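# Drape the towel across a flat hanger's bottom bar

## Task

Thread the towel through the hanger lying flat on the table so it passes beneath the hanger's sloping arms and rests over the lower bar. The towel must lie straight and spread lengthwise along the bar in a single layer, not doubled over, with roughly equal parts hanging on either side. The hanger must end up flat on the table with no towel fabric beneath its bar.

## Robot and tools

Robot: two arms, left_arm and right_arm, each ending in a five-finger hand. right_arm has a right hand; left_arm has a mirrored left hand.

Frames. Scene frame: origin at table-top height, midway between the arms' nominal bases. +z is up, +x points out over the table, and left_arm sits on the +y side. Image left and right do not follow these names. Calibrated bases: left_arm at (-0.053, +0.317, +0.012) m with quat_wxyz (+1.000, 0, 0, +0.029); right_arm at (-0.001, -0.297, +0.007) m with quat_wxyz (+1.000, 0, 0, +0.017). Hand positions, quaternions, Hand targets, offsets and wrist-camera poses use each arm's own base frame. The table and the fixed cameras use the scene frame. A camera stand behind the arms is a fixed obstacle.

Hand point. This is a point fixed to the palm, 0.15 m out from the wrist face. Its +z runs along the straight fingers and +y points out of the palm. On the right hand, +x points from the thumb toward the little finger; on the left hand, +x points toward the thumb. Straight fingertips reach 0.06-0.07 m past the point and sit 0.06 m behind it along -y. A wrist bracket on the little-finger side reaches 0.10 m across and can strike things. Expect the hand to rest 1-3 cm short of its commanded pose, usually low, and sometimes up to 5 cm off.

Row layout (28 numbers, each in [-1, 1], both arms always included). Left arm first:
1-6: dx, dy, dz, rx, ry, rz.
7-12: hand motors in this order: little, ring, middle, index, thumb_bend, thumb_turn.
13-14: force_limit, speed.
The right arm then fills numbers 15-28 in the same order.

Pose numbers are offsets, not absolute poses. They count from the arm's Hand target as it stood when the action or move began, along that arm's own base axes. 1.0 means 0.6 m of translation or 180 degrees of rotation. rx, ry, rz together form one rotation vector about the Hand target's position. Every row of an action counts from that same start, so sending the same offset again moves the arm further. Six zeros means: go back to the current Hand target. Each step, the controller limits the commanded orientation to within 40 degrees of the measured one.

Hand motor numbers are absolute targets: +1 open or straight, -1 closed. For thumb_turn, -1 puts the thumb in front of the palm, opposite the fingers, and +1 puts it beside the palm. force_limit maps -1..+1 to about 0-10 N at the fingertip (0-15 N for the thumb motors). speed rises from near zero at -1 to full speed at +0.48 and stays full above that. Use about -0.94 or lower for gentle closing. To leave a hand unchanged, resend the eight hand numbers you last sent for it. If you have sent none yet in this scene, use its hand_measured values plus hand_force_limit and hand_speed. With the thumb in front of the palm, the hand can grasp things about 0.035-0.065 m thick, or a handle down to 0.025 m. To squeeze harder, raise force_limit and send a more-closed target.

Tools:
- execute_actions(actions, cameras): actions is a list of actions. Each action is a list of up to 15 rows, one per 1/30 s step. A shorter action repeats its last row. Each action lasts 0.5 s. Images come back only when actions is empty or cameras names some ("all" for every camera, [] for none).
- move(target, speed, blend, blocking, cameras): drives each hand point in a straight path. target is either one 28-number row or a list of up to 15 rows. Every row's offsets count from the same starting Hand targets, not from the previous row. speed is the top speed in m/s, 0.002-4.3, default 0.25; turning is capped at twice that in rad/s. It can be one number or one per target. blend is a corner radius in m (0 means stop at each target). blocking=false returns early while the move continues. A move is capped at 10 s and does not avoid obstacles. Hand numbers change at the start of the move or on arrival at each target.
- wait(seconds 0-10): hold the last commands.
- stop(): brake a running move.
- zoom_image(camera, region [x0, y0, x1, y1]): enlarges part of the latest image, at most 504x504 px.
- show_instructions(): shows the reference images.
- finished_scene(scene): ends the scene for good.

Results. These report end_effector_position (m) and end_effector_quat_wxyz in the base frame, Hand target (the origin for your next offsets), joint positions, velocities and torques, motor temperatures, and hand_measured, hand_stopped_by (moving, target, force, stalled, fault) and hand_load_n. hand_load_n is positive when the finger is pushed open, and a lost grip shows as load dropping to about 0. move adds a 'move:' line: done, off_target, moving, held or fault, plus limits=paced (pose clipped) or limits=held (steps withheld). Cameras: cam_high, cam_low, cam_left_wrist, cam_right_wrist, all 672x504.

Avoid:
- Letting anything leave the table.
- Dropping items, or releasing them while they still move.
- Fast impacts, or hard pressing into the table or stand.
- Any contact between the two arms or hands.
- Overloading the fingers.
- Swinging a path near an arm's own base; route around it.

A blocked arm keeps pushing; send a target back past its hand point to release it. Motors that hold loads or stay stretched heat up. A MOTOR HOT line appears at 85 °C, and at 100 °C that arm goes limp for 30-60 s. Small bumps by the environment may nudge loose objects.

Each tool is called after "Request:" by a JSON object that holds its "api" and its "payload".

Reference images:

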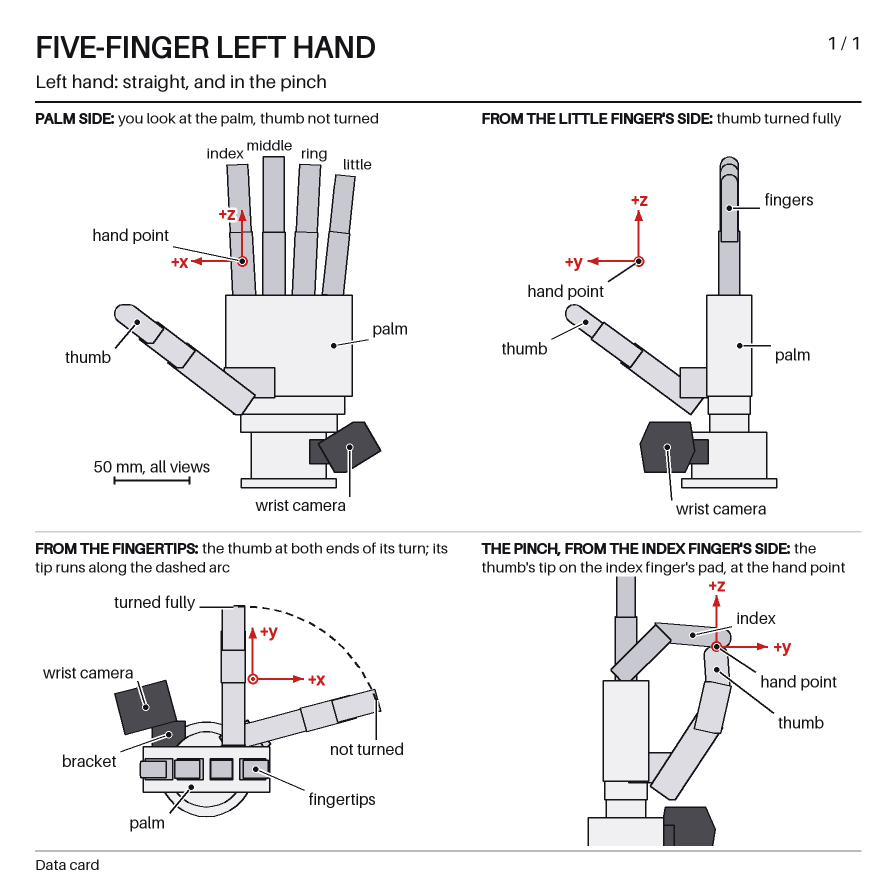

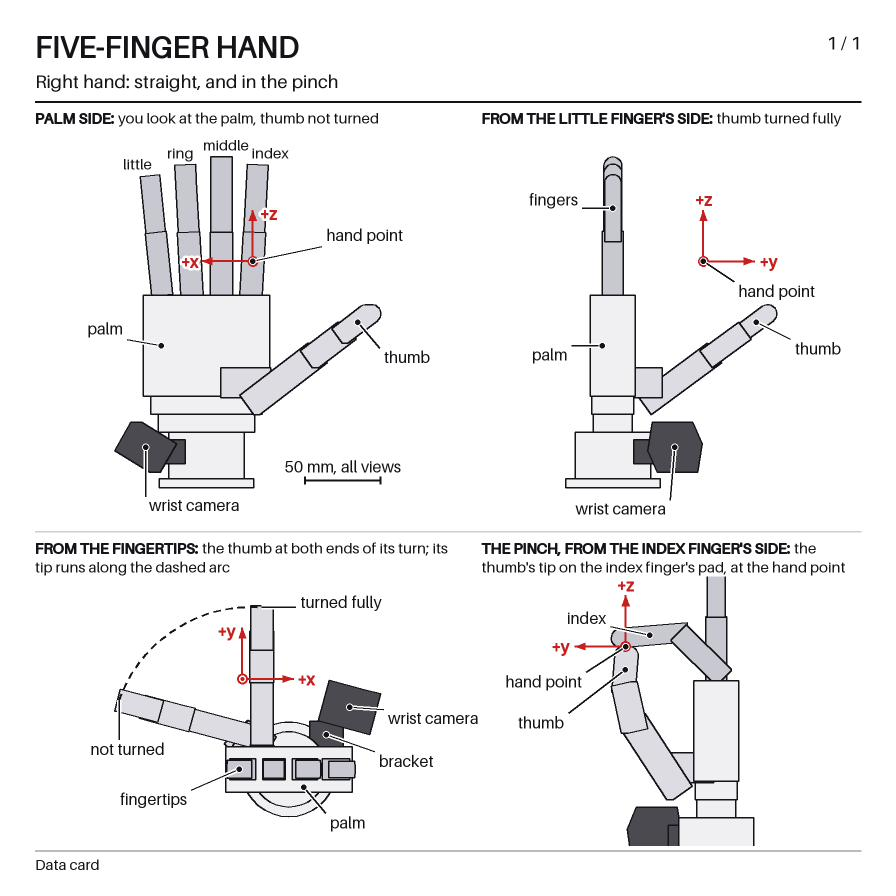

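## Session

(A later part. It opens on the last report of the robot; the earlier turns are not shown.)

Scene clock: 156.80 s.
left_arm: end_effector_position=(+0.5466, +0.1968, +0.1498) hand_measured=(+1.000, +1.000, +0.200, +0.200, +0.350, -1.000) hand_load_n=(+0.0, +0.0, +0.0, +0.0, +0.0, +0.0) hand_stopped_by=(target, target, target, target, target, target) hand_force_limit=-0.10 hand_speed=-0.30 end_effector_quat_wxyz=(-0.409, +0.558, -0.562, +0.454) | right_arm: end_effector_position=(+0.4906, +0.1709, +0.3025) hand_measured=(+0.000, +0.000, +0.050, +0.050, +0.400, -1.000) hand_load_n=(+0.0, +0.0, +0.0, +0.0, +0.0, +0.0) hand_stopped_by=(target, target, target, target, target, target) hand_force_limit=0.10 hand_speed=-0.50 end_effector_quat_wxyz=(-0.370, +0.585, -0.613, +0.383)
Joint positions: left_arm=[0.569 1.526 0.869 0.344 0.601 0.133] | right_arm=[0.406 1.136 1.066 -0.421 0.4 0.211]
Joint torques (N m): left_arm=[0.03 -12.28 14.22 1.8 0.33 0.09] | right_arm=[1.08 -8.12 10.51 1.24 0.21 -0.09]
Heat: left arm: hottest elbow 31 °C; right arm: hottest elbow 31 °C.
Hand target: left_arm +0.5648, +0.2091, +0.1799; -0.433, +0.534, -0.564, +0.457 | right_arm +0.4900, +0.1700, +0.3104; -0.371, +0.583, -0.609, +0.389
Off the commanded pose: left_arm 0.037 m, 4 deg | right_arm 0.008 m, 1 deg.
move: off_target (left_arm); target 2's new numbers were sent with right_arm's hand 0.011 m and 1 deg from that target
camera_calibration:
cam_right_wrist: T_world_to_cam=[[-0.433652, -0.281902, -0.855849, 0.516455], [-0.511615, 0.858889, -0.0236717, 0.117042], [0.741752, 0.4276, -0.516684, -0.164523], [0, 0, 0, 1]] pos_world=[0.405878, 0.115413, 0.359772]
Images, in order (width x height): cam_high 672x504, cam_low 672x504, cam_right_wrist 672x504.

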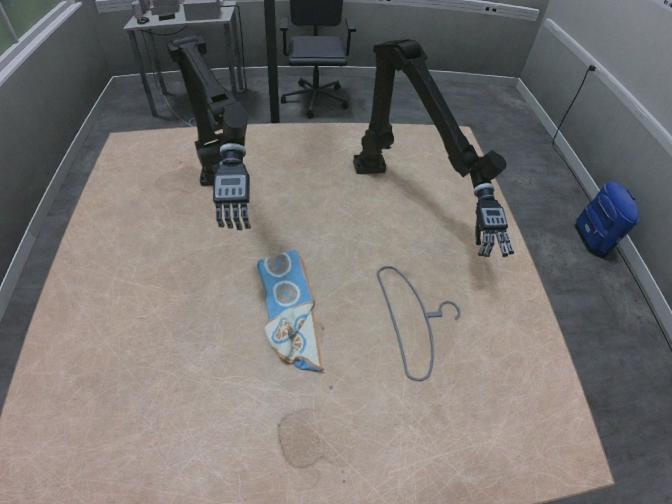

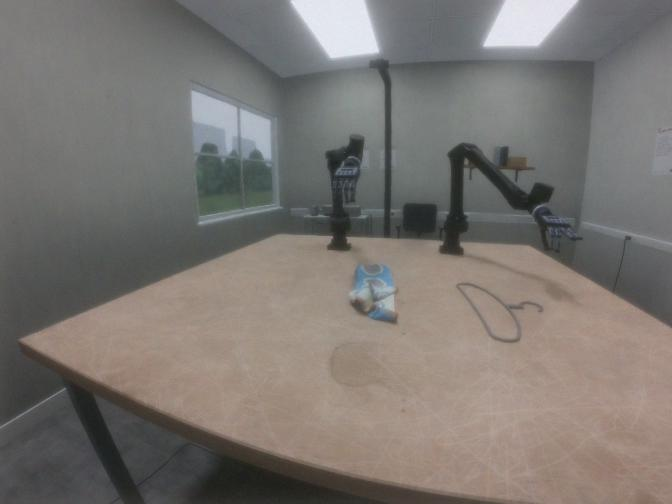

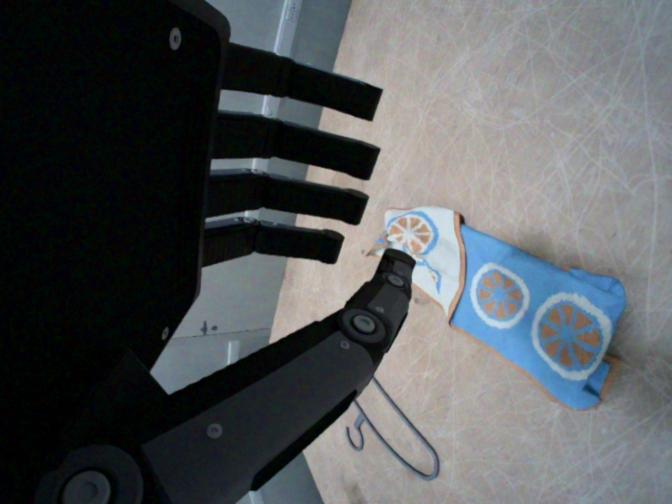

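Request:
{"api": "move", "payload": {"target": [[0,0.0,0,0,0,0,1,1,0.2,0.2,0.35,-1,-0.1,-0.3,0.328,0.045,-0.33,0,0,-0.328,0.3,0.3,0,0,0.35,-1,0.2,0.2]], "speed": 0.25, "cameras": ["cam_high","cam_right_wrist"]}}

Request:
{"api": "zoom_image", "payload": {"camera": "cam_right_wrist", "region": [250, 120, 650, 420]}}

Scene clock: 166.93 s.
left_arm: end_effector_position=(+0.5466, +0.1968, +0.1498) hand_measured=(+1.000, +1.000, +0.200, +0.200, +0.350, -1.000) hand_load_n=(+0.0, +0.0, +0.0, +0.0, +0.5, +0.0) hand_stopped_by=(target, target, target, target, target, target) hand_force_limit=-0.10 hand_speed=-0.30 end_effector_quat_wxyz=(-0.409, +0.558, -0.562, +0.454) | right_arm: end_effector_position=(+0.6668, +0.1915, +0.0851) hand_measured=(+0.300, +0.300, +0.000, +0.000, +0.350, -1.000) hand_load_n=(+0.0, -0.5, +0.0, +0.0, +0.0, +0.0) hand_stopped_by=(target, target, target, target, target, target) hand_force_limit=0.20 hand_speed=0.20 end_effector_quat_wxyz=(+0.106, -0.228, +0.813, -0.525)
Joint positions: left_arm=[0.569 1.526 0.869 0.344 0.601 0.133] | right_arm=[0.498 2.172 1.89 -1.342 1.13 1.555]
Joint torques (N m): left_arm=[0.03 -12.34 14.2 1.8 0.32 0.09] | right_arm=[0.44 -20.19 13.48 -0.42 0.67 0.04]
Heat: left arm: hottest elbow 32 °C; right arm: hottest elbow 31 °C.
Hand target: left_arm +0.5648, +0.2091, +0.1799; -0.433, +0.534, -0.564, +0.457 | right_arm +0.6868, +0.1970, +0.1124; +0.132, -0.207, +0.818, -0.521
Off the commanded pose: left_arm 0.037 m, 4 deg | right_arm 0.034 m, 4 deg.
move: off_target (left_arm, right_arm)
camera_calibration:
cam_right_wrist: T_world_to_cam=[[-0.517872, 0.187424, -0.834674, 0.377139], [0.462948, 0.881885, -0.0892098, -0.464342], [0.719366, -0.43261, -0.543471, -0.234425], [0, 0, 0, 1]] pos_world=[0.578913, 0.237396, 0.145961]
Images, in order (width x height): cam_high 672x504, cam_right_wrist 672x504.

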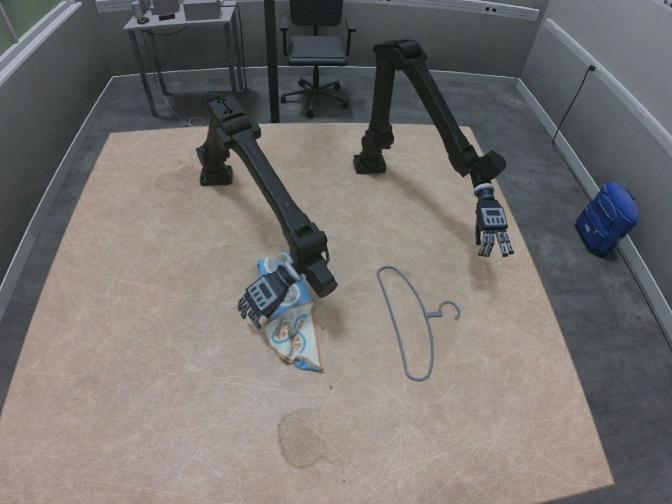

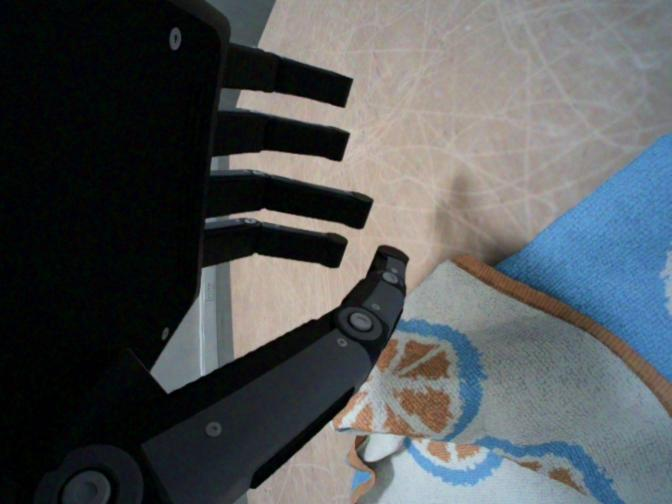

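Scaled by 1.260 from the camera's 672x504 image, which has a finer 960x720 frame.

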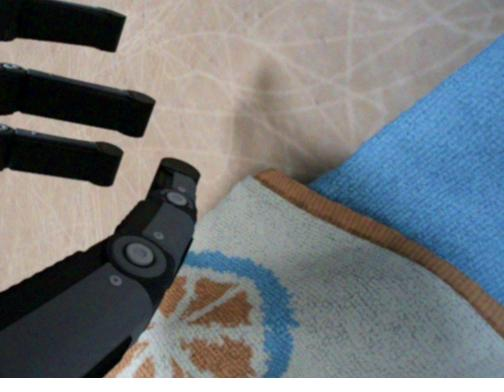

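Request:
{"api": "move", "payload": {"target": [[0,0.0,0,0,0,0,1,1,0.2,0.2,0.35,-1,-0.1,-0.3,0.012,-0.007,-0.1,0,0,0,0.3,0.3,0,0,0.35,-1,0.2,0.2]], "speed": 0.12, "cameras": ["cam_right_wrist"]}}

Request:
{"api": "zoom_image", "payload": {"camera": "cam_right_wrist", "region": [250, 120, 650, 420]}}

Scene clock: 170.03 s.
left_arm: end_effector_position=(+0.5466, +0.1968, +0.1498) hand_measured=(+1.000, +1.000, +0.200, +0.200, +0.350, -1.000) hand_load_n=(+0.0, +0.0, +0.0, +0.0, +0.0, +0.0) hand_stopped_by=(target, target, target, target, target, target) hand_force_limit=-0.10 hand_speed=-0.30 end_effector_quat_wxyz=(-0.409, +0.558, -0.562, +0.454) | right_arm: end_effector_position=(+0.6845, +0.1986, +0.0418) hand_measured=(+0.300, +0.300, +0.000, +0.000, +0.350, -1.000) hand_load_n=(+0.0, +0.0, +0.0, +0.0, +0.0, +0.0) hand_stopped_by=(target, target, target, target, target, target) hand_force_limit=0.20 hand_speed=0.20 end_effector_quat_wxyz=(+0.123, -0.216, +0.816, -0.521)
Joint positions: left_arm=[0.569 1.526 0.869 0.344 0.601 0.133] | right_arm=[0.495 2.241 1.89 -1.229 1.13 1.553]
Joint torques (N m): left_arm=[0.03 -12.28 14.17 1.81 0.33 0.09] | right_arm=[-0.09 -21.25 8.73 0.58 0.67 -0.16]
Heat: left arm: hottest elbow 32 °C; right arm: hottest elbow 31 °C.
Hand target: left_arm +0.5648, +0.2091, +0.1799; -0.433, +0.534, -0.564, +0.457 | right_arm +0.6940, +0.1928, +0.0524; +0.132, -0.207, +0.818, -0.521
Off the commanded pose: left_arm 0.037 m, 4 deg | right_arm 0.015 m, 2 deg.
move: off_target (left_arm, right_arm)
camera_calibration:
cam_right_wrist: T_world_to_cam=[[-0.485522, 0.205913, -0.849628, 0.323526], [0.467754, 0.882239, -0.0534826, -0.48749], [0.738563, -0.423384, -0.524663, -0.283311], [0, 0, 0, 1]] pos_world=[0.594347, 0.243515, 0.100162]
Images, in order (width x height): cam_right_wrist 672x504.

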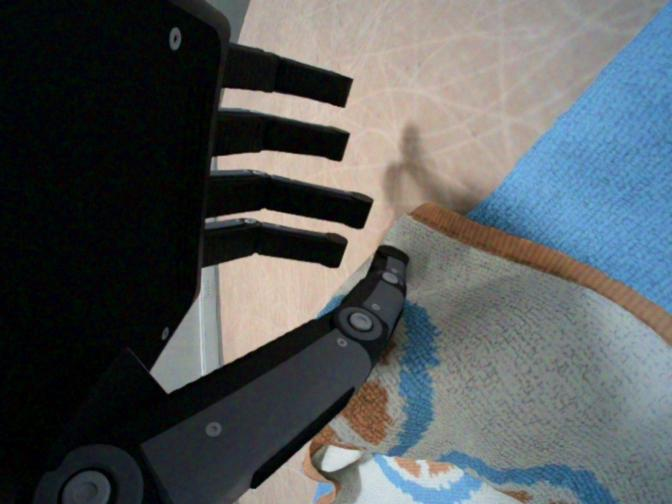

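Scaled by 1.260 from the camera's 672x504 image, which has a finer 960x720 frame.

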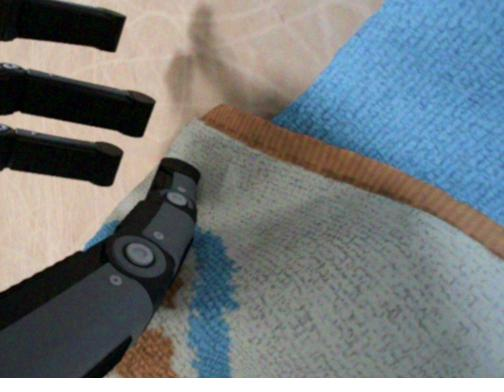

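Request:
{"api": "move", "payload": {"target": [[0,0.0,0,0,0,0,1,1,0.2,0.2,0.35,-1,-0.1,-0.3,-0.007,-0.03,0.0,0,0,0,0.3,0.3,0,0,0.35,-1,0.2,0.2],[0,0.0,0,0,0,0,1,1,0.2,0.2,0.35,-1,-0.1,-0.3,-0.007,-0.03,-0.05,0,0,0,0.3,0.3,0,0,0.35,-1,0.2,0.2]], "speed": 0.1, "cameras": ["cam_right_wrist"]}}

Request:
{"api": "zoom_image", "payload": {"camera": "cam_right_wrist", "region": [250, 120, 650, 420]}}

Scene clock: 172.83 s.
left_arm: end_effector_position=(+0.5466, +0.1968, +0.1498) hand_measured=(+1.000, +1.000, +0.200, +0.200, +0.350, -1.000) hand_load_n=(+0.0, +0.0, +0.0, +0.0, +0.0, +0.0) hand_stopped_by=(target, target, target, target, target, target) hand_force_limit=-0.10 hand_speed=-0.30 end_effector_quat_wxyz=(-0.409, +0.558, -0.562, +0.454) | right_arm: end_effector_position=(+0.6874, +0.1727, +0.0239) hand_measured=(+0.300, +0.300, +0.000, +0.000, +0.350, -1.000) hand_load_n=(+0.0, +0.0, +0.0, +0.0, -2.5, -1.0) hand_stopped_by=(target, target, target, target, target, target) hand_force_limit=0.20 hand_speed=0.20 end_effector_quat_wxyz=(+0.128, -0.205, +0.818, -0.522)
Joint positions: left_arm=[0.569 1.526 0.869 0.344 0.601 0.133] | right_arm=[0.459 2.222 1.803 -1.096 1.133 1.504]
Joint torques (N m): left_arm=[-0.03 -12.22 14.19 1.78 0.32 0.09] | right_arm=[0.26 -20.13 7.36 0.84 0.52 -0.16]
Heat: left arm: hottest elbow 32 °C; right arm: hottest elbow 31 °C.
Hand target: left_arm +0.5648, +0.2091, +0.1799; -0.433, +0.534, -0.564, +0.457 | right_arm +0.6898, +0.1748, +0.0224; +0.132, -0.207, +0.818, -0.521
Off the commanded pose: left_arm 0.037 m, 4 deg | right_arm 0.003 m, 1 deg.
move: off_target (left_arm)
camera_calibration:
cam_right_wrist: T_world_to_cam=[[-0.465877, 0.217929, -0.857593, 0.299724], [0.481351, 0.875661, -0.0389677, -0.47555], [0.742469, -0.430957, -0.51285, -0.307401], [0, 0, 0, 1]] pos_world=[0.596777, 0.218626, 0.0808592]
Images, in order (width x height): cam_right_wrist 672x504.

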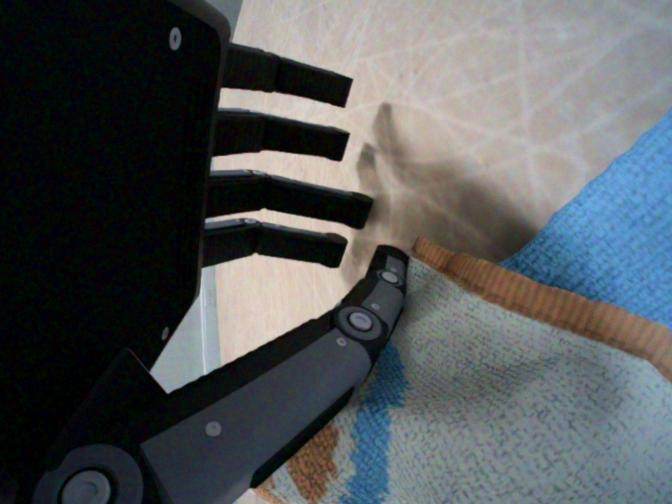

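Scaled by 1.260 from the camera's 672x504 image, which has a finer 960x720 frame.

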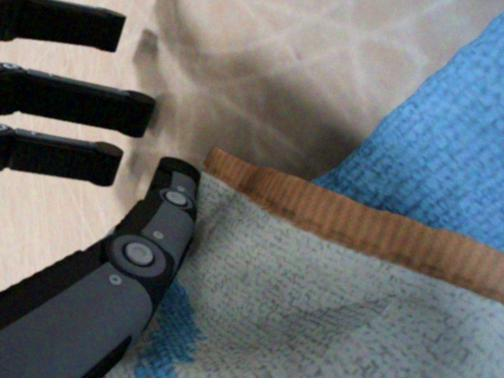

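Request:
{"api": "move", "payload": {"target": [[0,0.0,0,0,0,0,1,1,0.2,0.2,0.35,-1,-0.1,-0.3,0.0,0.0,0.03,0,0,0,0.3,0.3,0,0,0.35,-1,0.2,0.2],[0,0.0,0,0,0,0,1,1,0.2,0.2,0.35,-1,-0.1,-0.3,-0.002,0.022,0.03,0,0,0,0.3,0.3,0,0,0.35,-1,0.2,0.2],[0,0.0,0,0,0,0,1,1,0.2,0.2,0.35,-1,-0.1,-0.3,-0.002,0.02,-0.06,0,0,0,0.3,0.3,0,0,0.35,-1,0.2,0.2]], "speed": 0.1, "cameras": ["cam_right_wrist"]}}

Request:
{"api": "zoom_image", "payload": {"camera": "cam_right_wrist", "region": [250, 120, 650, 420]}}

Scene clock: 176.20 s.
left_arm: end_effector_position=(+0.5466, +0.1968, +0.1498) hand_measured=(+1.000, +1.000, +0.200, +0.200, +0.350, -1.000) hand_load_n=(+0.0, +0.0, +0.0, +0.0, +0.0, +0.0) hand_stopped_by=(target, target, target, target, target, target) hand_force_limit=-0.10 hand_speed=-0.30 end_effector_quat_wxyz=(-0.409, +0.558, -0.562, +0.454) | right_arm: end_effector_position=(+0.6888, +0.1733, +0.0207) hand_measured=(+0.300, +0.300, +0.000, +0.000, +0.348, -1.000) hand_load_n=(+0.0, +0.0, +0.0, +0.0, -5.0, -4.0) hand_stopped_by=(target, target, target, target, target, target) hand_force_limit=0.20 hand_speed=0.20 end_effector_quat_wxyz=(+0.132, -0.201, +0.813, -0.530)
Joint positions: left_arm=[0.569 1.526 0.869 0.344 0.601 0.133] | right_arm=[0.464 2.233 1.803 -1.089 1.156 1.518]
Joint torques (N m): left_arm=[0.03 -12.28 14.17 1.8 0.32 0.09] | right_arm=[0.91 -16.21 7.41 1.28 0.03 0.01]
Heat: left arm: hottest elbow 32 °C; right arm: hottest elbow 31 °C.
Hand target: left_arm +0.5648, +0.2091, +0.1799; -0.433, +0.534, -0.564, +0.457 | right_arm +0.6886, +0.1868, -0.0136; +0.132, -0.207, +0.818, -0.521
Off the commanded pose: left_arm 0.037 m, 4 deg | right_arm 0.037 m, 1 deg.
move: off_target (left_arm, right_arm)
camera_calibration:
cam_right_wrist: T_world_to_cam=[[-0.450481, 0.20455, -0.869037, 0.289475], [0.484163, 0.873805, -0.0453016, -0.478285], [0.750102, -0.441163, -0.492668, -0.313722], [0, 0, 0, 1]] pos_world=[0.597294, 0.220313, 0.0753366]
Images, in order (width x height): cam_right_wrist 672x504.

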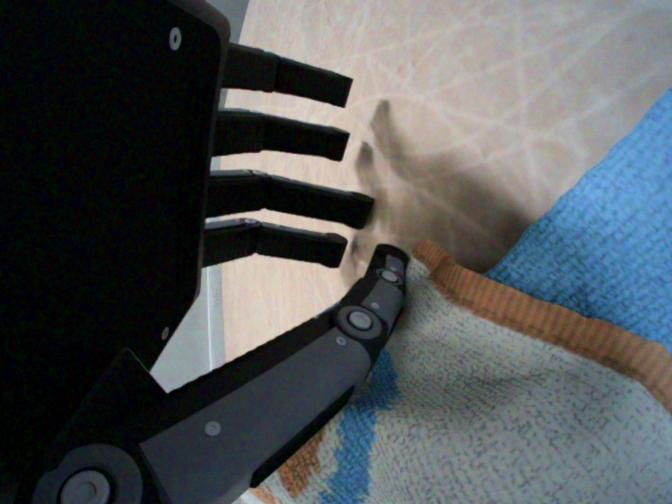

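Scaled by 1.260 from the camera's 672x504 image, which has a finer 960x720 frame.

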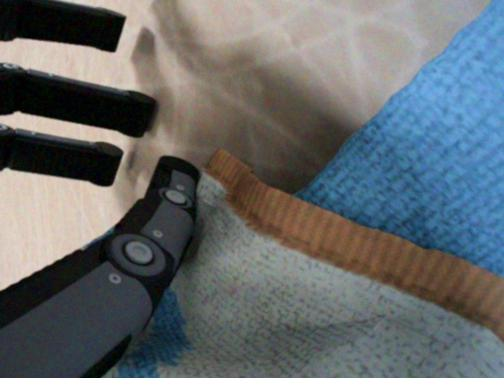

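Request:
{"api": "move", "payload": {"target": [[0,0.0,0,0,0,0,1,1,0.2,0.2,0.35,-1,-0.1,-0.3,0.0,0.01,0.13,0,0,0,0.3,0.3,0,0,0.35,-1,0.2,0.2]], "speed": 0.15, "cameras": ["cam_right_wrist"]}}

Scene clock: 178.00 s.
left_arm: end_effector_position=(+0.5466, +0.1968, +0.1498) hand_measured=(+1.000, +1.000, +0.200, +0.200, +0.350, -1.000) hand_load_n=(-0.5, +0.0, +0.0, +0.0, +0.5, +0.0) hand_stopped_by=(target, target, target, target, target, target) hand_force_limit=-0.10 hand_speed=-0.30 end_effector_quat_wxyz=(-0.409, +0.558, -0.562, +0.454) | right_arm: end_effector_position=(+0.6688, +0.1718, +0.0236) hand_measured=(+0.300, +0.300, +0.000, +0.000, +0.350, -1.000) hand_load_n=(-0.5, +0.0, +0.0, +0.0, +0.0, +0.0) hand_stopped_by=(target, target, target, target, target, target) hand_force_limit=0.20 hand_speed=0.20 end_effector_quat_wxyz=(+0.092, -0.226, +0.812, -0.530)
Joint positions: left_arm=[0.569 1.526 0.869 0.344 0.601 0.133] | right_arm=[0.472 2.23 1.821 -1.223 1.136 1.539]
Joint torques (N m): left_arm=[0.03 -12.28 14.19 1.78 0.32 0.09] | right_arm=[1.14 -22.53 12.77 -0.43 0.38 0.03]
Heat: left arm: hottest elbow 32 °C; right arm: hottest elbow 31 °C.
Hand target: left_arm +0.5648, +0.2091, +0.1799; -0.433, +0.534, -0.564, +0.457 | right_arm +0.6886, +0.1928, +0.0644; +0.132, -0.207, +0.818, -0.521
Off the commanded pose: left_arm 0.037 m, 4 deg | right_arm 0.050 m, 5 deg.
move: off_target (left_arm, right_arm)
camera_calibration:
cam_right_wrist: T_world_to_cam=[[-0.527961, 0.184904, -0.828895, 0.337587], [0.47813, 0.871352, -0.110168, -0.461175], [0.701889, -0.454484, -0.548448, -0.262125], [0, 0, 0, 1]] pos_world=[0.582717, 0.220293, 0.0852558]
Images, in order (width x height): cam_right_wrist 672x504.

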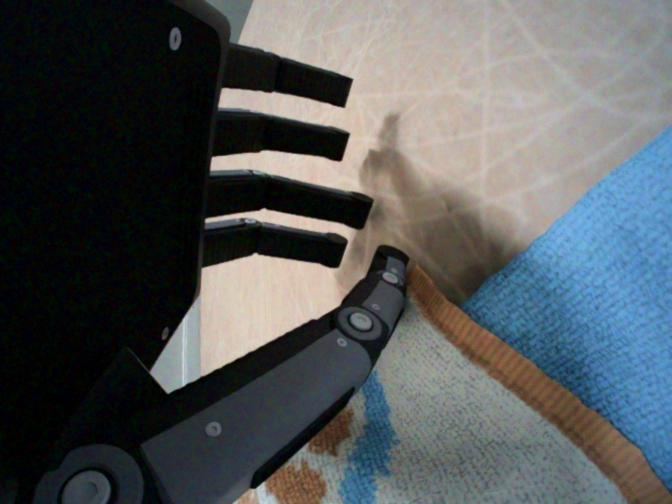

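Request:
{"api": "move", "payload": {"target": [[0,0.0,0,0,0,0,1,1,0.2,0.2,0.35,-1,-0.1,-0.3,0.0,0.03,0.12,0,0,0,0.3,0.3,0,0,0.35,-1,0.2,0.2]], "speed": 0.2, "cameras": ["cam_right_wrist"]}}

Scene clock: 180.90 s.
left_arm: end_effector_position=(+0.5466, +0.1968, +0.1498) hand_measured=(+1.000, +1.000, +0.200, +0.200, +0.350, -1.000) hand_load_n=(+0.0, +0.0, +0.0, +0.0, +0.0, +0.0) hand_stopped_by=(target, target, target, target, target, target) hand_force_limit=-0.10 hand_speed=-0.30 end_effector_quat_wxyz=(-0.409, +0.558, -0.562, +0.454) | right_arm: end_effector_position=(+0.6735, +0.1962, +0.1108) hand_measured=(+0.300, +0.300, +0.000, +0.000, +0.350, -1.000) hand_load_n=(-0.5, +0.0, +0.0, +0.0, +0.0, +0.0) hand_stopped_by=(target, target, target, target, target, target) hand_force_limit=0.20 hand_speed=0.20 end_effector_quat_wxyz=(+0.104, -0.222, +0.813, -0.528)
Joint positions: left_arm=[0.569 1.526 0.869 0.344 0.601 0.133] | right_arm=[0.501 2.19 1.988 -1.456 1.134 1.595]
Joint torques (N m): left_arm=[0.03 -12.28 14.19 1.81 0.32 0.09] | right_arm=[0.73 -20.37 13.76 -0.46 0.48 0.03]
Heat: left arm: hottest elbow 32 °C; right arm: hottest elbow 31 °C.
Hand target: left_arm +0.5648, +0.2091, +0.1799; -0.433, +0.534, -0.564, +0.457 | right_arm +0.6886, +0.2108, +0.1364; +0.132, -0.207, +0.818, -0.521
Off the commanded pose: left_arm 0.037 m, 4 deg | right_arm 0.033 m, 4 deg.
move: off_target (left_arm, right_arm)
camera_calibration:
cam_right_wrist: T_world_to_cam=[[-0.511297, 0.191064, -0.837896, 0.396335], [0.475223, 0.875208, -0.0904155, -0.476046], [0.716058, -0.444416, -0.538289, -0.219196], [0, 0, 0, 1]] pos_world=[0.58583, 0.243499, 0.171055]
Images, in order (width x height): cam_right_wrist 672x504.

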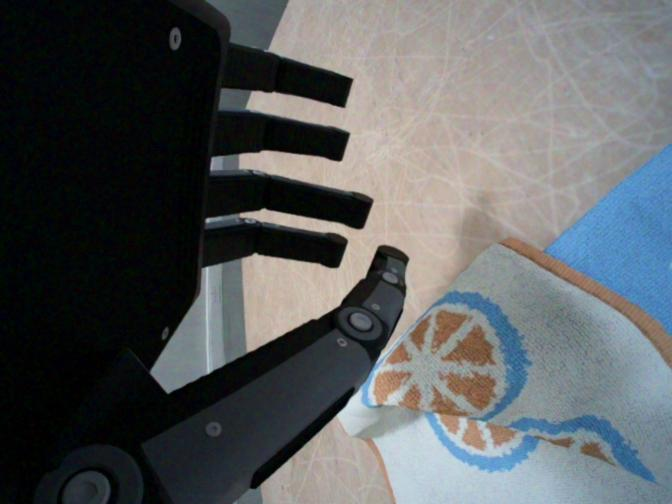

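Request:
{"api": "move", "payload": {"target": [[0,0.0,0,0,0,0,1,1,0.2,0.2,0.35,-1,-0.1,-0.3,-0.02,-0.026,-0.15,0,0,0,0.3,0.3,0,0,0.35,-1,0.2,0.2],[0,0.0,0,0,0,0,1,1,0.2,0.2,0.35,-1,-0.1,-0.3,-0.023,-0.026,-0.245,0,0,0,0.3,0.3,0,0,0.35,-1,0.2,0.2]], "speed": 0.12, "blend": [0.01,0], "cameras": ["cam_right_wrist"]}}

Request:
{"api": "zoom_image", "payload": {"camera": "cam_right_wrist", "region": [250, 120, 650, 420]}}

Scene clock: 183.83 s.
left_arm: end_effector_position=(+0.5466, +0.1968, +0.1498) hand_measured=(+1.000, +1.000, +0.200, +0.200, +0.350, -1.000) hand_load_n=(+0.0, +0.0, +0.0, +0.0, +0.0, +0.0) hand_stopped_by=(target, target, target, target, target, target) hand_force_limit=-0.10 hand_speed=-0.30 end_effector_quat_wxyz=(-0.409, +0.558, -0.562, +0.454) | right_arm: end_effector_position=(+0.6763, +0.1987, +0.0282) hand_measured=(+0.300, +0.300, +0.000, +0.000, +0.348, -1.000) hand_load_n=(+0.0, +0.0, +0.0, +0.0, -6.5, -3.5) hand_stopped_by=(target, target, target, target, target, target) hand_force_limit=0.20 hand_speed=0.20 end_effector_quat_wxyz=(+0.146, -0.201, +0.812, -0.528)
Joint positions: left_arm=[0.569 1.526 0.869 0.344 0.601 0.133] | right_arm=[0.507 2.221 1.798 -1.134 1.16 1.582]
Joint torques (N m): left_arm=[0.03 -12.16 14.2 1.8 0.32 0.09] | right_arm=[0.09 -16.38 6.16 1.25 -0.16 -0.12]
Heat: left arm: hottest elbow 33 °C; right arm: hottest elbow 31 °C.
Hand target: left_arm +0.5648, +0.2091, +0.1799; -0.433, +0.534, -0.564, +0.457 | right_arm +0.6748, +0.1952, -0.0106; +0.132, -0.207, +0.818, -0.521
Off the commanded pose: left_arm 0.037 m, 4 deg | right_arm 0.039 m, 2 deg.
move: off_target (left_arm, right_arm)
camera_calibration:
cam_right_wrist: T_world_to_cam=[[-0.435283, 0.203184, -0.877066, 0.27539], [0.470003, 0.882192, -0.0288886, -0.486755], [0.767871, -0.424799, -0.4795, -0.305191], [0, 0, 0, 1]] pos_world=[0.582997, 0.243812, 0.0811344]
Images, in order (width x height): cam_right_wrist 672x504.

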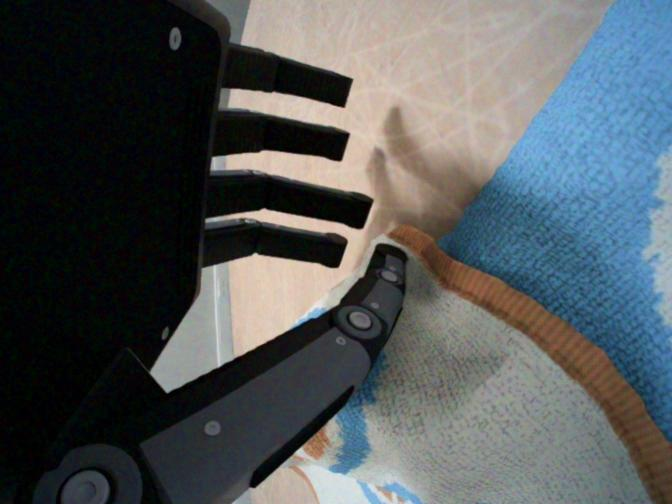

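Scaled by 1.260 from the camera's 672x504 image, which has a finer 960x720 frame.

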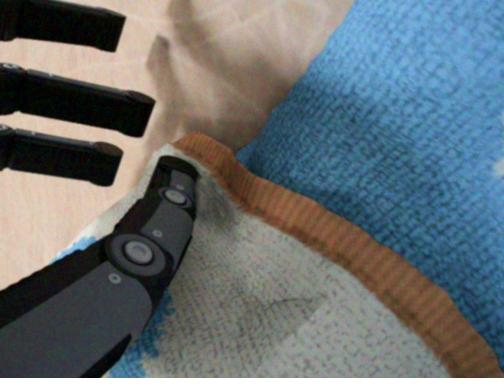

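Request:
{"api": "move", "payload": {"target": [[0,0,0,0,0,0,1,1,0.2,0.2,0.35,-1,-0.1,-0.3,0,0,0.0,0,0,0,0.0,0.0,-0.2,-0.2,0.35,-1,0.2,-0.5]], "speed": 0.1}}

Request:
{"api": "move", "payload": {"target": [[0,0,0,0,0,0,1,1,0.2,0.2,0.35,-1,-0.1,-0.3,0,0,0.0,0,0,0,-0.35,-0.35,-0.42,-0.42,0.1,-1,0.1,-0.7]], "speed": 0.1, "cameras": ["cam_right_wrist"]}}

Request:
{"api": "zoom_image", "payload": {"camera": "cam_right_wrist", "region": [250, 120, 650, 420]}}

Scene clock: 185.23 s.
left_arm: end_effector_position=(+0.5466, +0.1968, +0.1498) hand_measured=(+1.000, +1.000, +0.200, +0.200, +0.350, -1.000) hand_load_n=(+0.0, +0.0, +0.0, +0.0, +0.0, +0.0) hand_stopped_by=(target, target, target, target, target, target) hand_force_limit=-0.10 hand_speed=-0.30 end_effector_quat_wxyz=(-0.409, +0.558, -0.562, +0.454) | right_arm: end_effector_position=(+0.6767, +0.1987, +0.0284) hand_measured=(+0.000, +0.000, -0.200, -0.200, +0.348, -1.000) hand_load_n=(+0.0, +0.0, +1.0, +0.0, -6.0, -3.5) hand_stopped_by=(target, target, target, target, target, target) hand_force_limit=0.20 hand_speed=-0.50 end_effector_quat_wxyz=(+0.147, -0.201, +0.811, -0.529)
Joint positions: left_arm=[0.569 1.526 0.869 0.344 0.601 0.133] | right_arm=[0.507 2.221 1.798 -1.132 1.162 1.582]
Joint torques (N m): left_arm=[-0.03 -12.28 14.19 1.8 0.32 0.09] | right_arm=[-0.09 -16.38 6.15 1.26 -0.17 -0.11]
Heat: left arm: hottest elbow 33 °C; right arm: hottest elbow 30 °C.
Hand target: left_arm +0.5648, +0.2091, +0.1799; -0.433, +0.534, -0.564, +0.457 | right_arm +0.6748, +0.1952, -0.0106; +0.132, -0.207, +0.818, -0.521
Off the commanded pose: left_arm 0.037 m, 4 deg | right_arm 0.039 m, 2 deg.
move: off_target (left_arm, right_arm)

Scene clock: 186.83 s.
left_arm: end_effector_position=(+0.5466, +0.1968, +0.1498) hand_measured=(+1.000, +1.000, +0.200, +0.200, +0.350, -1.000) hand_load_n=(+0.0, -0.5, +0.0, +0.0, +0.0, +0.0) hand_stopped_by=(target, target, target, target, target, target) hand_force_limit=-0.10 hand_speed=-0.30 end_effector_quat_wxyz=(-0.409, +0.558, -0.562, +0.454) | right_arm: end_effector_position=(+0.6789, +0.1940, +0.0251) hand_measured=(-0.350, -0.350, -0.276, -0.304, +0.284, -1.000) hand_load_n=(+0.0, +0.0, +3.0, +6.0, +4.0, -0.5) hand_stopped_by=(target, target, force, force, force, target) hand_force_limit=0.10 hand_speed=-0.70 end_effector_quat_wxyz=(+0.149, -0.193, +0.814, -0.528)
Joint positions: left_arm=[0.569 1.526 0.869 0.344 0.601 0.133] | right_arm=[0.499 2.224 1.793 -1.122 1.16 1.593]
Joint torques (N m): left_arm=[0.03 -12.34 14.19 1.8 0.32 0.09] | right_arm=[0.15 -16.62 6.52 0.8 -0.17 -0.13]
Heat: left arm: hottest elbow 33 °C; right arm: hottest elbow 30 °C.
Hand target: left_arm +0.5648, +0.2091, +0.1799; -0.433, +0.534, -0.564, +0.457 | right_arm +0.6748, +0.1952, -0.0106; +0.132, -0.207, +0.818, -0.521
Off the commanded pose: left_arm 0.037 m, 4 deg | right_arm 0.036 m, 3 deg.
move: off_target (left_arm, right_arm)
camera_calibration:
cam_right_wrist: T_world_to_cam=[[-0.421698, 0.214435, -0.881016, 0.263511], [0.480823, 0.876657, -0.016771, -0.490342], [0.768753, -0.430685, -0.47279, -0.310281], [0, 0, 0, 1]] pos_world=[0.585419, 0.239723, 0.0772358]
Images, in order (width x height): cam_right_wrist 672x504.

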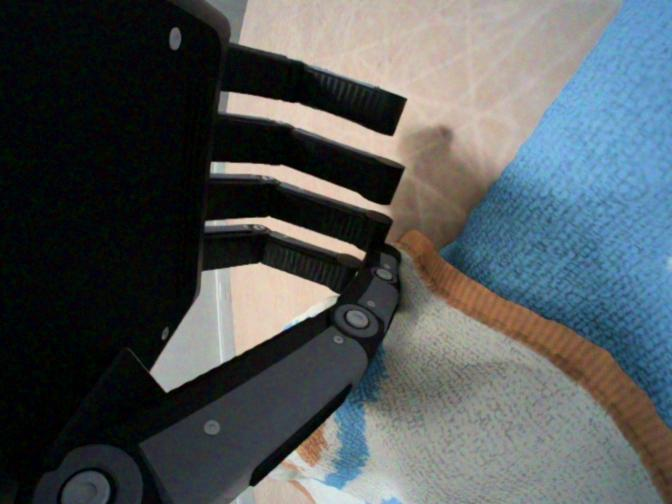

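Scaled by 1.260 from the camera's 672x504 image, which has a finer 960x720 frame.

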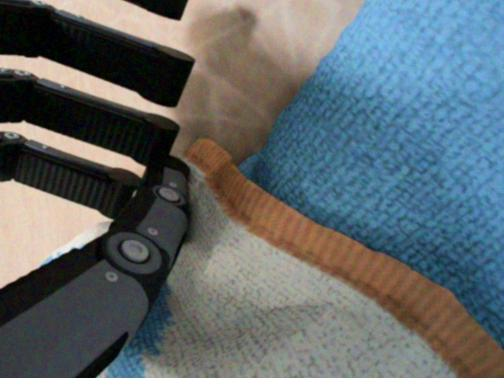

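Request:
{"api": "move", "payload": {"target": [[0,0,0,0,0,0,1,1,0.2,0.2,0.35,-1,-0.1,-0.3,0,0,0.25,0,0,0,-0.35,-0.35,-0.42,-0.42,0.1,-1,0.1,-0.7]], "speed": 0.12, "cameras": ["cam_high","cam_low","cam_right_wrist"]}}

Scene clock: 189.33 s.
left_arm: end_effector_position=(+0.5466, +0.1968, +0.1498) hand_measured=(+1.000, +1.000, +0.200, +0.200, +0.350, -1.000) hand_load_n=(+0.0, +0.0, +0.0, +0.0, +0.0, +0.0) hand_stopped_by=(target, target, target, target, target, target) hand_force_limit=-0.10 hand_speed=-0.30 end_effector_quat_wxyz=(-0.409, +0.558, -0.562, +0.454) | right_arm: end_effector_position=(+0.6568, +0.1858, +0.1021) hand_measured=(-0.350, -0.350, -0.278, -0.304, +0.284, -1.000) hand_load_n=(+0.0, +0.0, +1.0, +0.0, +2.0, +0.5) hand_stopped_by=(target, target, force, force, force, target) hand_force_limit=0.10 hand_speed=-0.70 end_effector_quat_wxyz=(+0.101, -0.226, +0.812, -0.529)
Joint positions: left_arm=[0.569 1.526 0.869 0.344 0.601 0.133] | right_arm=[0.499 2.14 1.878 -1.393 1.136 1.581]
Joint torques (N m): left_arm=[0.03 -12.16 14.19 1.8 0.33 0.08] | right_arm=[0.26 -21.3 13.64 -0.43 0.39 -0.09]
Heat: left arm: hottest elbow 33 °C; right arm: hottest elbow 30 °C.
Hand target: left_arm +0.5648, +0.2091, +0.1799; -0.433, +0.534, -0.564, +0.457 | right_arm +0.6748, +0.1952, +0.1394; +0.132, -0.207, +0.818, -0.521
Off the commanded pose: left_arm 0.037 m, 4 deg | right_arm 0.042 m, 4 deg.
move: off_target (left_arm, right_arm)
camera_calibration:
cam_right_wrist: T_world_to_cam=[[-0.518653, 0.184214, -0.834904, 0.388276], [0.470583, 0.876798, -0.0988743, -0.456242], [0.713828, -0.444173, -0.541442, -0.214812], [0, 0, 0, 1]] pos_world=[0.569419, 0.233093, 0.162754]
Images, in order (width x height): cam_high 672x504, cam_low 672x504, cam_right_wrist 672x504.

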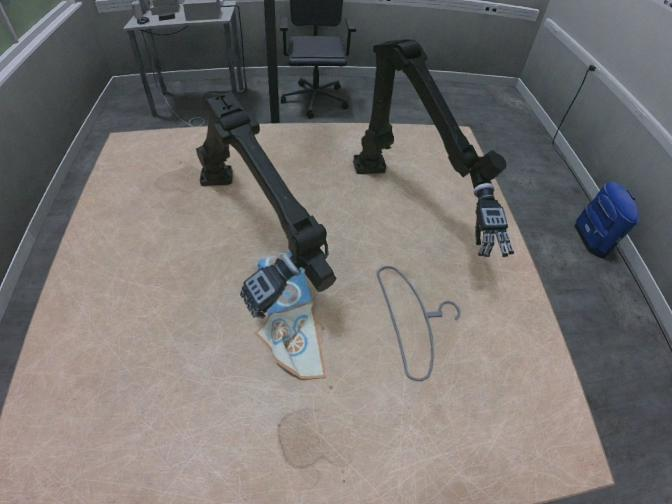

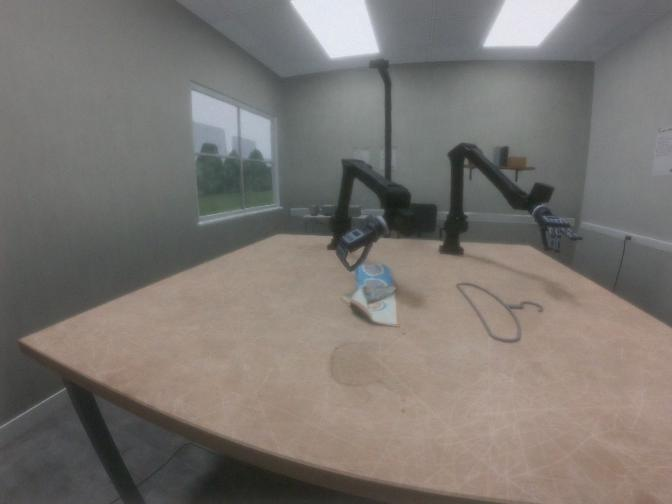

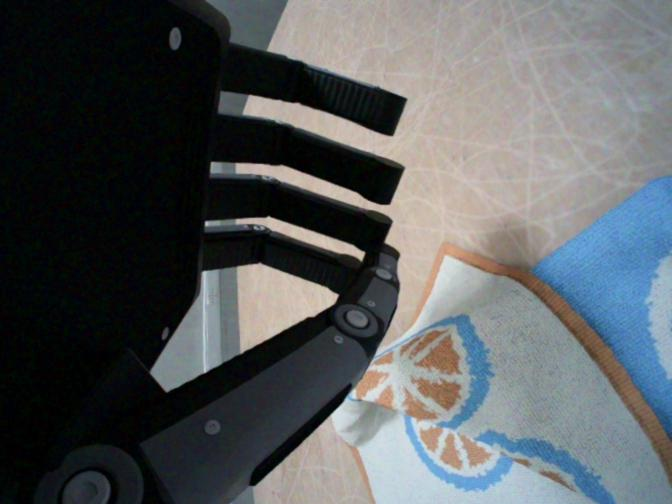

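Request:
{"api": "zoom_image", "payload": {"camera": "cam_high", "region": [220, 240, 380, 390]}}

Scaled by 3.150 from the camera's 672x504 image, which has a finer 960x720 frame.

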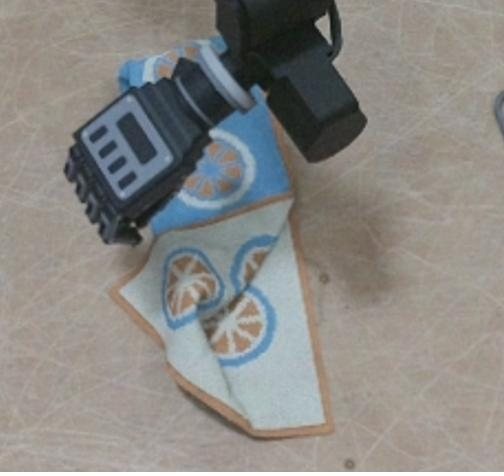

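Request:
{"api": "move", "payload": {"target": [[0,0,0,0,0,0,1,1,0.2,0.2,0.35,-1,-0.1,-0.3,0.03,-0.025,-0.03,0,0,0.01,0.3,0.3,0,0,0.35,-1,0.2,0.2],[0,0,0,0,0,0,1,1,0.2,0.2,0.35,-1,-0.1,-0.3,0.024,-0.032,-0.17,0,0,0.01,0.3,0.3,0,0,0.35,-1,0.2,0.2]], "speed": 0.12, "cameras": ["cam_right_wrist"]}}

Request:
{"api": "zoom_image", "payload": {"camera": "cam_right_wrist", "region": [250, 120, 650, 420]}}

Scene clock: 194.00 s.
left_arm: end_effector_position=(+0.5466, +0.1968, +0.1498) hand_measured=(+1.000, +1.000, +0.200, +0.200, +0.350, -1.000) hand_load_n=(+0.0, +0.0, +0.0, +0.0, +0.0, +0.0) hand_stopped_by=(target, target, target, target, target, target) hand_force_limit=-0.10 hand_speed=-0.30 end_effector_quat_wxyz=(-0.409, +0.558, -0.562, +0.454) | right_arm: end_effector_position=(+0.6811, +0.1790, +0.0279) hand_measured=(+0.300, +0.300, +0.000, +0.000, +0.350, -1.000) hand_load_n=(+0.0, +0.0, +0.0, +0.0, +0.0, +0.0) hand_stopped_by=(target, target, target, target, target, target) hand_force_limit=0.20 hand_speed=0.20 end_effector_quat_wxyz=(+0.131, -0.227, +0.812, -0.521)
Joint positions: left_arm=[0.569 1.526 0.869 0.344 0.601 0.133] | right_arm=[0.47 2.192 1.76 -1.036 1.131 1.431]
Joint torques (N m): left_arm=[0.09 -12.28 14.19 1.8 0.32 0.09] | right_arm=[0.03 -20.66 8.35 0.85 0.43 -0.17]
Heat: left arm: hottest elbow 33 °C; right arm: hottest elbow 31 °C.
Hand target: left_arm +0.5648, +0.2091, +0.1799; -0.433, +0.534, -0.564, +0.457 | right_arm +0.6892, +0.1760, +0.0374; +0.140, -0.220, +0.814, -0.519
Off the commanded pose: left_arm 0.037 m, 4 deg | right_arm 0.013 m, 1 deg.
move: off_target (left_arm, right_arm)
camera_calibration:
cam_right_wrist: T_world_to_cam=[[-0.488692, 0.189833, -0.851553, 0.319295], [0.443353, 0.894659, -0.0549912, -0.454851], [0.75141, -0.404413, -0.521376, -0.308657], [0, 0, 0, 1]] pos_world=[0.589625, 0.221499, 0.0859581]
Images, in order (width x height): cam_right_wrist 672x504.

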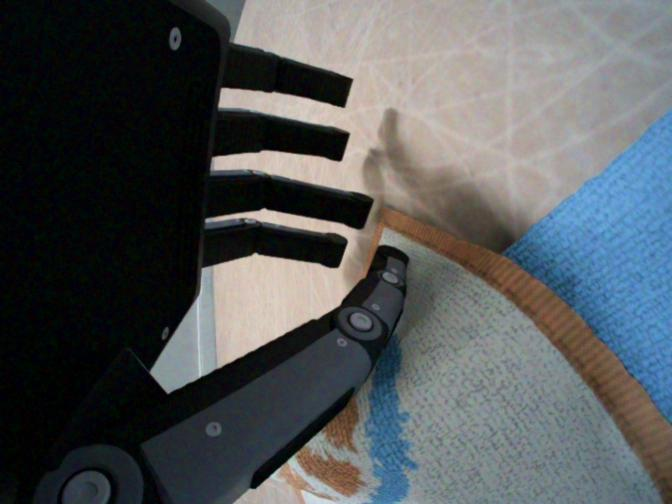

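Scaled by 1.260 from the camera's 672x504 image, which has a finer 960x720 frame.

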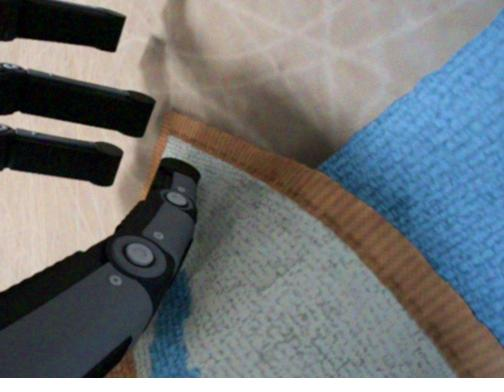

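Request:
{"api": "move", "payload": {"target": [[0,0,0,0,0,0,1,1,0.2,0.2,0.35,-1,-0.1,-0.3,0.0,-0.0,-0.085,0,0,0.0,0.3,0.3,0,0,0.35,-1,0.2,0.2]], "speed": 0.12, "cameras": ["cam_right_wrist"]}}

Request:
{"api": "move", "payload": {"target": [[0,0,0,0,0,0,1,1,0.2,0.2,0.35,-1,-0.1,-0.3,0,0,0.0,0,0,0,0.0,0.0,-0.2,-0.2,0.35,-1,0.2,-0.5]], "speed": 0.1, "cameras": ["cam_right_wrist"]}}

Scene clock: 196.03 s.
left_arm: end_effector_position=(+0.5466, +0.1968, +0.1498) hand_measured=(+1.000, +1.000, +0.200, +0.200, +0.350, -1.000) hand_load_n=(+0.0, +0.0, +0.0, +0.0, +0.0, +0.0) hand_stopped_by=(target, target, target, target, target, target) hand_force_limit=-0.10 hand_speed=-0.30 end_effector_quat_wxyz=(-0.409, +0.558, -0.562, +0.454) | right_arm: end_effector_position=(+0.6894, +0.1814, +0.0202) hand_measured=(+0.300, +0.300, +0.000, +0.000, +0.348, -1.000) hand_load_n=(+0.0, +0.0, +0.0, +0.0, -5.0, -3.0) hand_stopped_by=(target, target, target, target, target, target) hand_force_limit=0.20 hand_speed=0.20 end_effector_quat_wxyz=(+0.152, -0.216, +0.809, -0.525)
Joint positions: left_arm=[0.569 1.526 0.869 0.344 0.601 0.133] | right_arm=[0.472 2.201 1.738 -0.947 1.151 1.417]
Joint torques (N m): left_arm=[0.03 -12.22 14.2 1.8 0.32 0.09] | right_arm=[0.21 -16.44 6.65 1.26 0.06 -0.11]
Heat: left arm: hottest elbow 33 °C; right arm: hottest elbow 31 °C.
Hand target: left_arm +0.5648, +0.2091, +0.1799; -0.433, +0.534, -0.564, +0.457 | right_arm +0.6892, +0.1760, -0.0136; +0.140, -0.220, +0.814, -0.519
Off the commanded pose: left_arm 0.037 m, 4 deg | right_arm 0.034 m, 2 deg.
move: off_target (left_arm, right_arm)
camera_calibration:
cam_right_wrist: T_world_to_cam=[[-0.446285, 0.189814, -0.874528, 0.28756], [0.441349, 0.896814, -0.0305762, -0.460636], [0.778486, -0.399618, -0.484009, -0.338128], [0, 0, 0, 1]] pos_world=[0.594863, 0.223399, 0.0737374]
Images, in order (width x height): cam_right_wrist 672x504.

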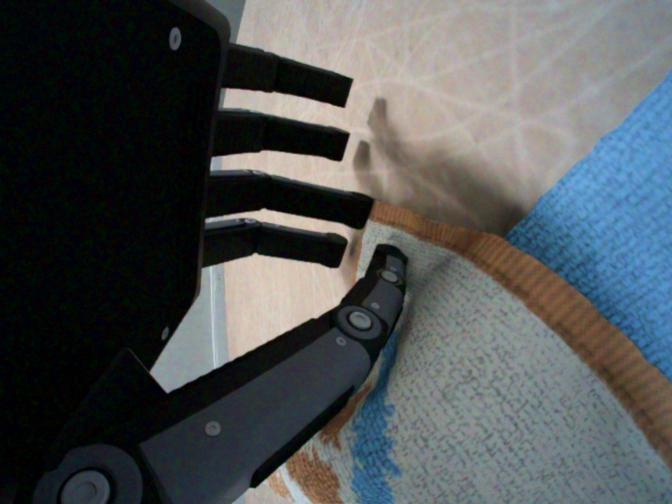

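Scene clock: 196.83 s.
left_arm: end_effector_position=(+0.5466, +0.1968, +0.1498) hand_measured=(+1.000, +1.000, +0.200, +0.200, +0.350, -1.000) hand_load_n=(+0.0, +0.0, +0.0, -0.5, +0.0, +0.0) hand_stopped_by=(target, target, target, target, target, target) hand_force_limit=-0.10 hand_speed=-0.30 end_effector_quat_wxyz=(-0.409, +0.558, -0.562, +0.454) | right_arm: end_effector_position=(+0.6894, +0.1814, +0.0202) hand_measured=(+0.000, +0.000, -0.198, -0.200, +0.348, -1.000) hand_load_n=(+0.0, +0.0, +3.5, +0.0, -3.5, -3.5) hand_stopped_by=(target, target, target, target, target, target) hand_force_limit=0.20 hand_speed=-0.50 end_effector_quat_wxyz=(+0.152, -0.216, +0.809, -0.525)
Joint positions: left_arm=[0.569 1.526 0.869 0.344 0.601 0.133] | right_arm=[0.472 2.201 1.738 -0.947 1.151 1.417]
Joint torques (N m): left_arm=[0.03 -12.22 14.17 1.81 0.32 0.09] | right_arm=[0.21 -16.38 6.69 1.22 0.04 -0.11]
Heat: left arm: hottest elbow 33 °C; right arm: hottest elbow 31 °C.
Hand target: left_arm +0.5648, +0.2091, +0.1799; -0.433, +0.534, -0.564, +0.457 | right_arm +0.6892, +0.1760, -0.0136; +0.140, -0.220, +0.814, -0.519
Off the commanded pose: left_arm 0.037 m, 4 deg | right_arm 0.034 m, 2 deg.
move: off_target (left_arm, right_arm)
camera_calibration:
cam_right_wrist: T_world_to_cam=[[-0.446285, 0.189814, -0.874528, 0.28756], [0.441349, 0.896814, -0.0305762, -0.460636], [0.778486, -0.399618, -0.484009, -0.338128], [0, 0, 0, 1]] pos_world=[0.594863, 0.223399, 0.0737374]
Images, in order (width x height): cam_right_wrist 672x504.

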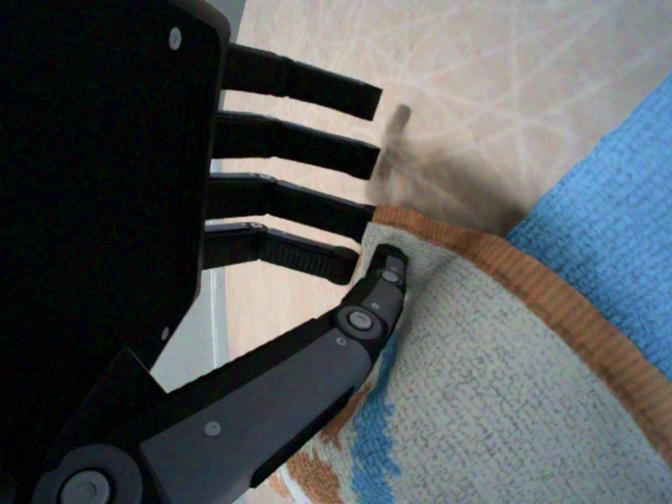

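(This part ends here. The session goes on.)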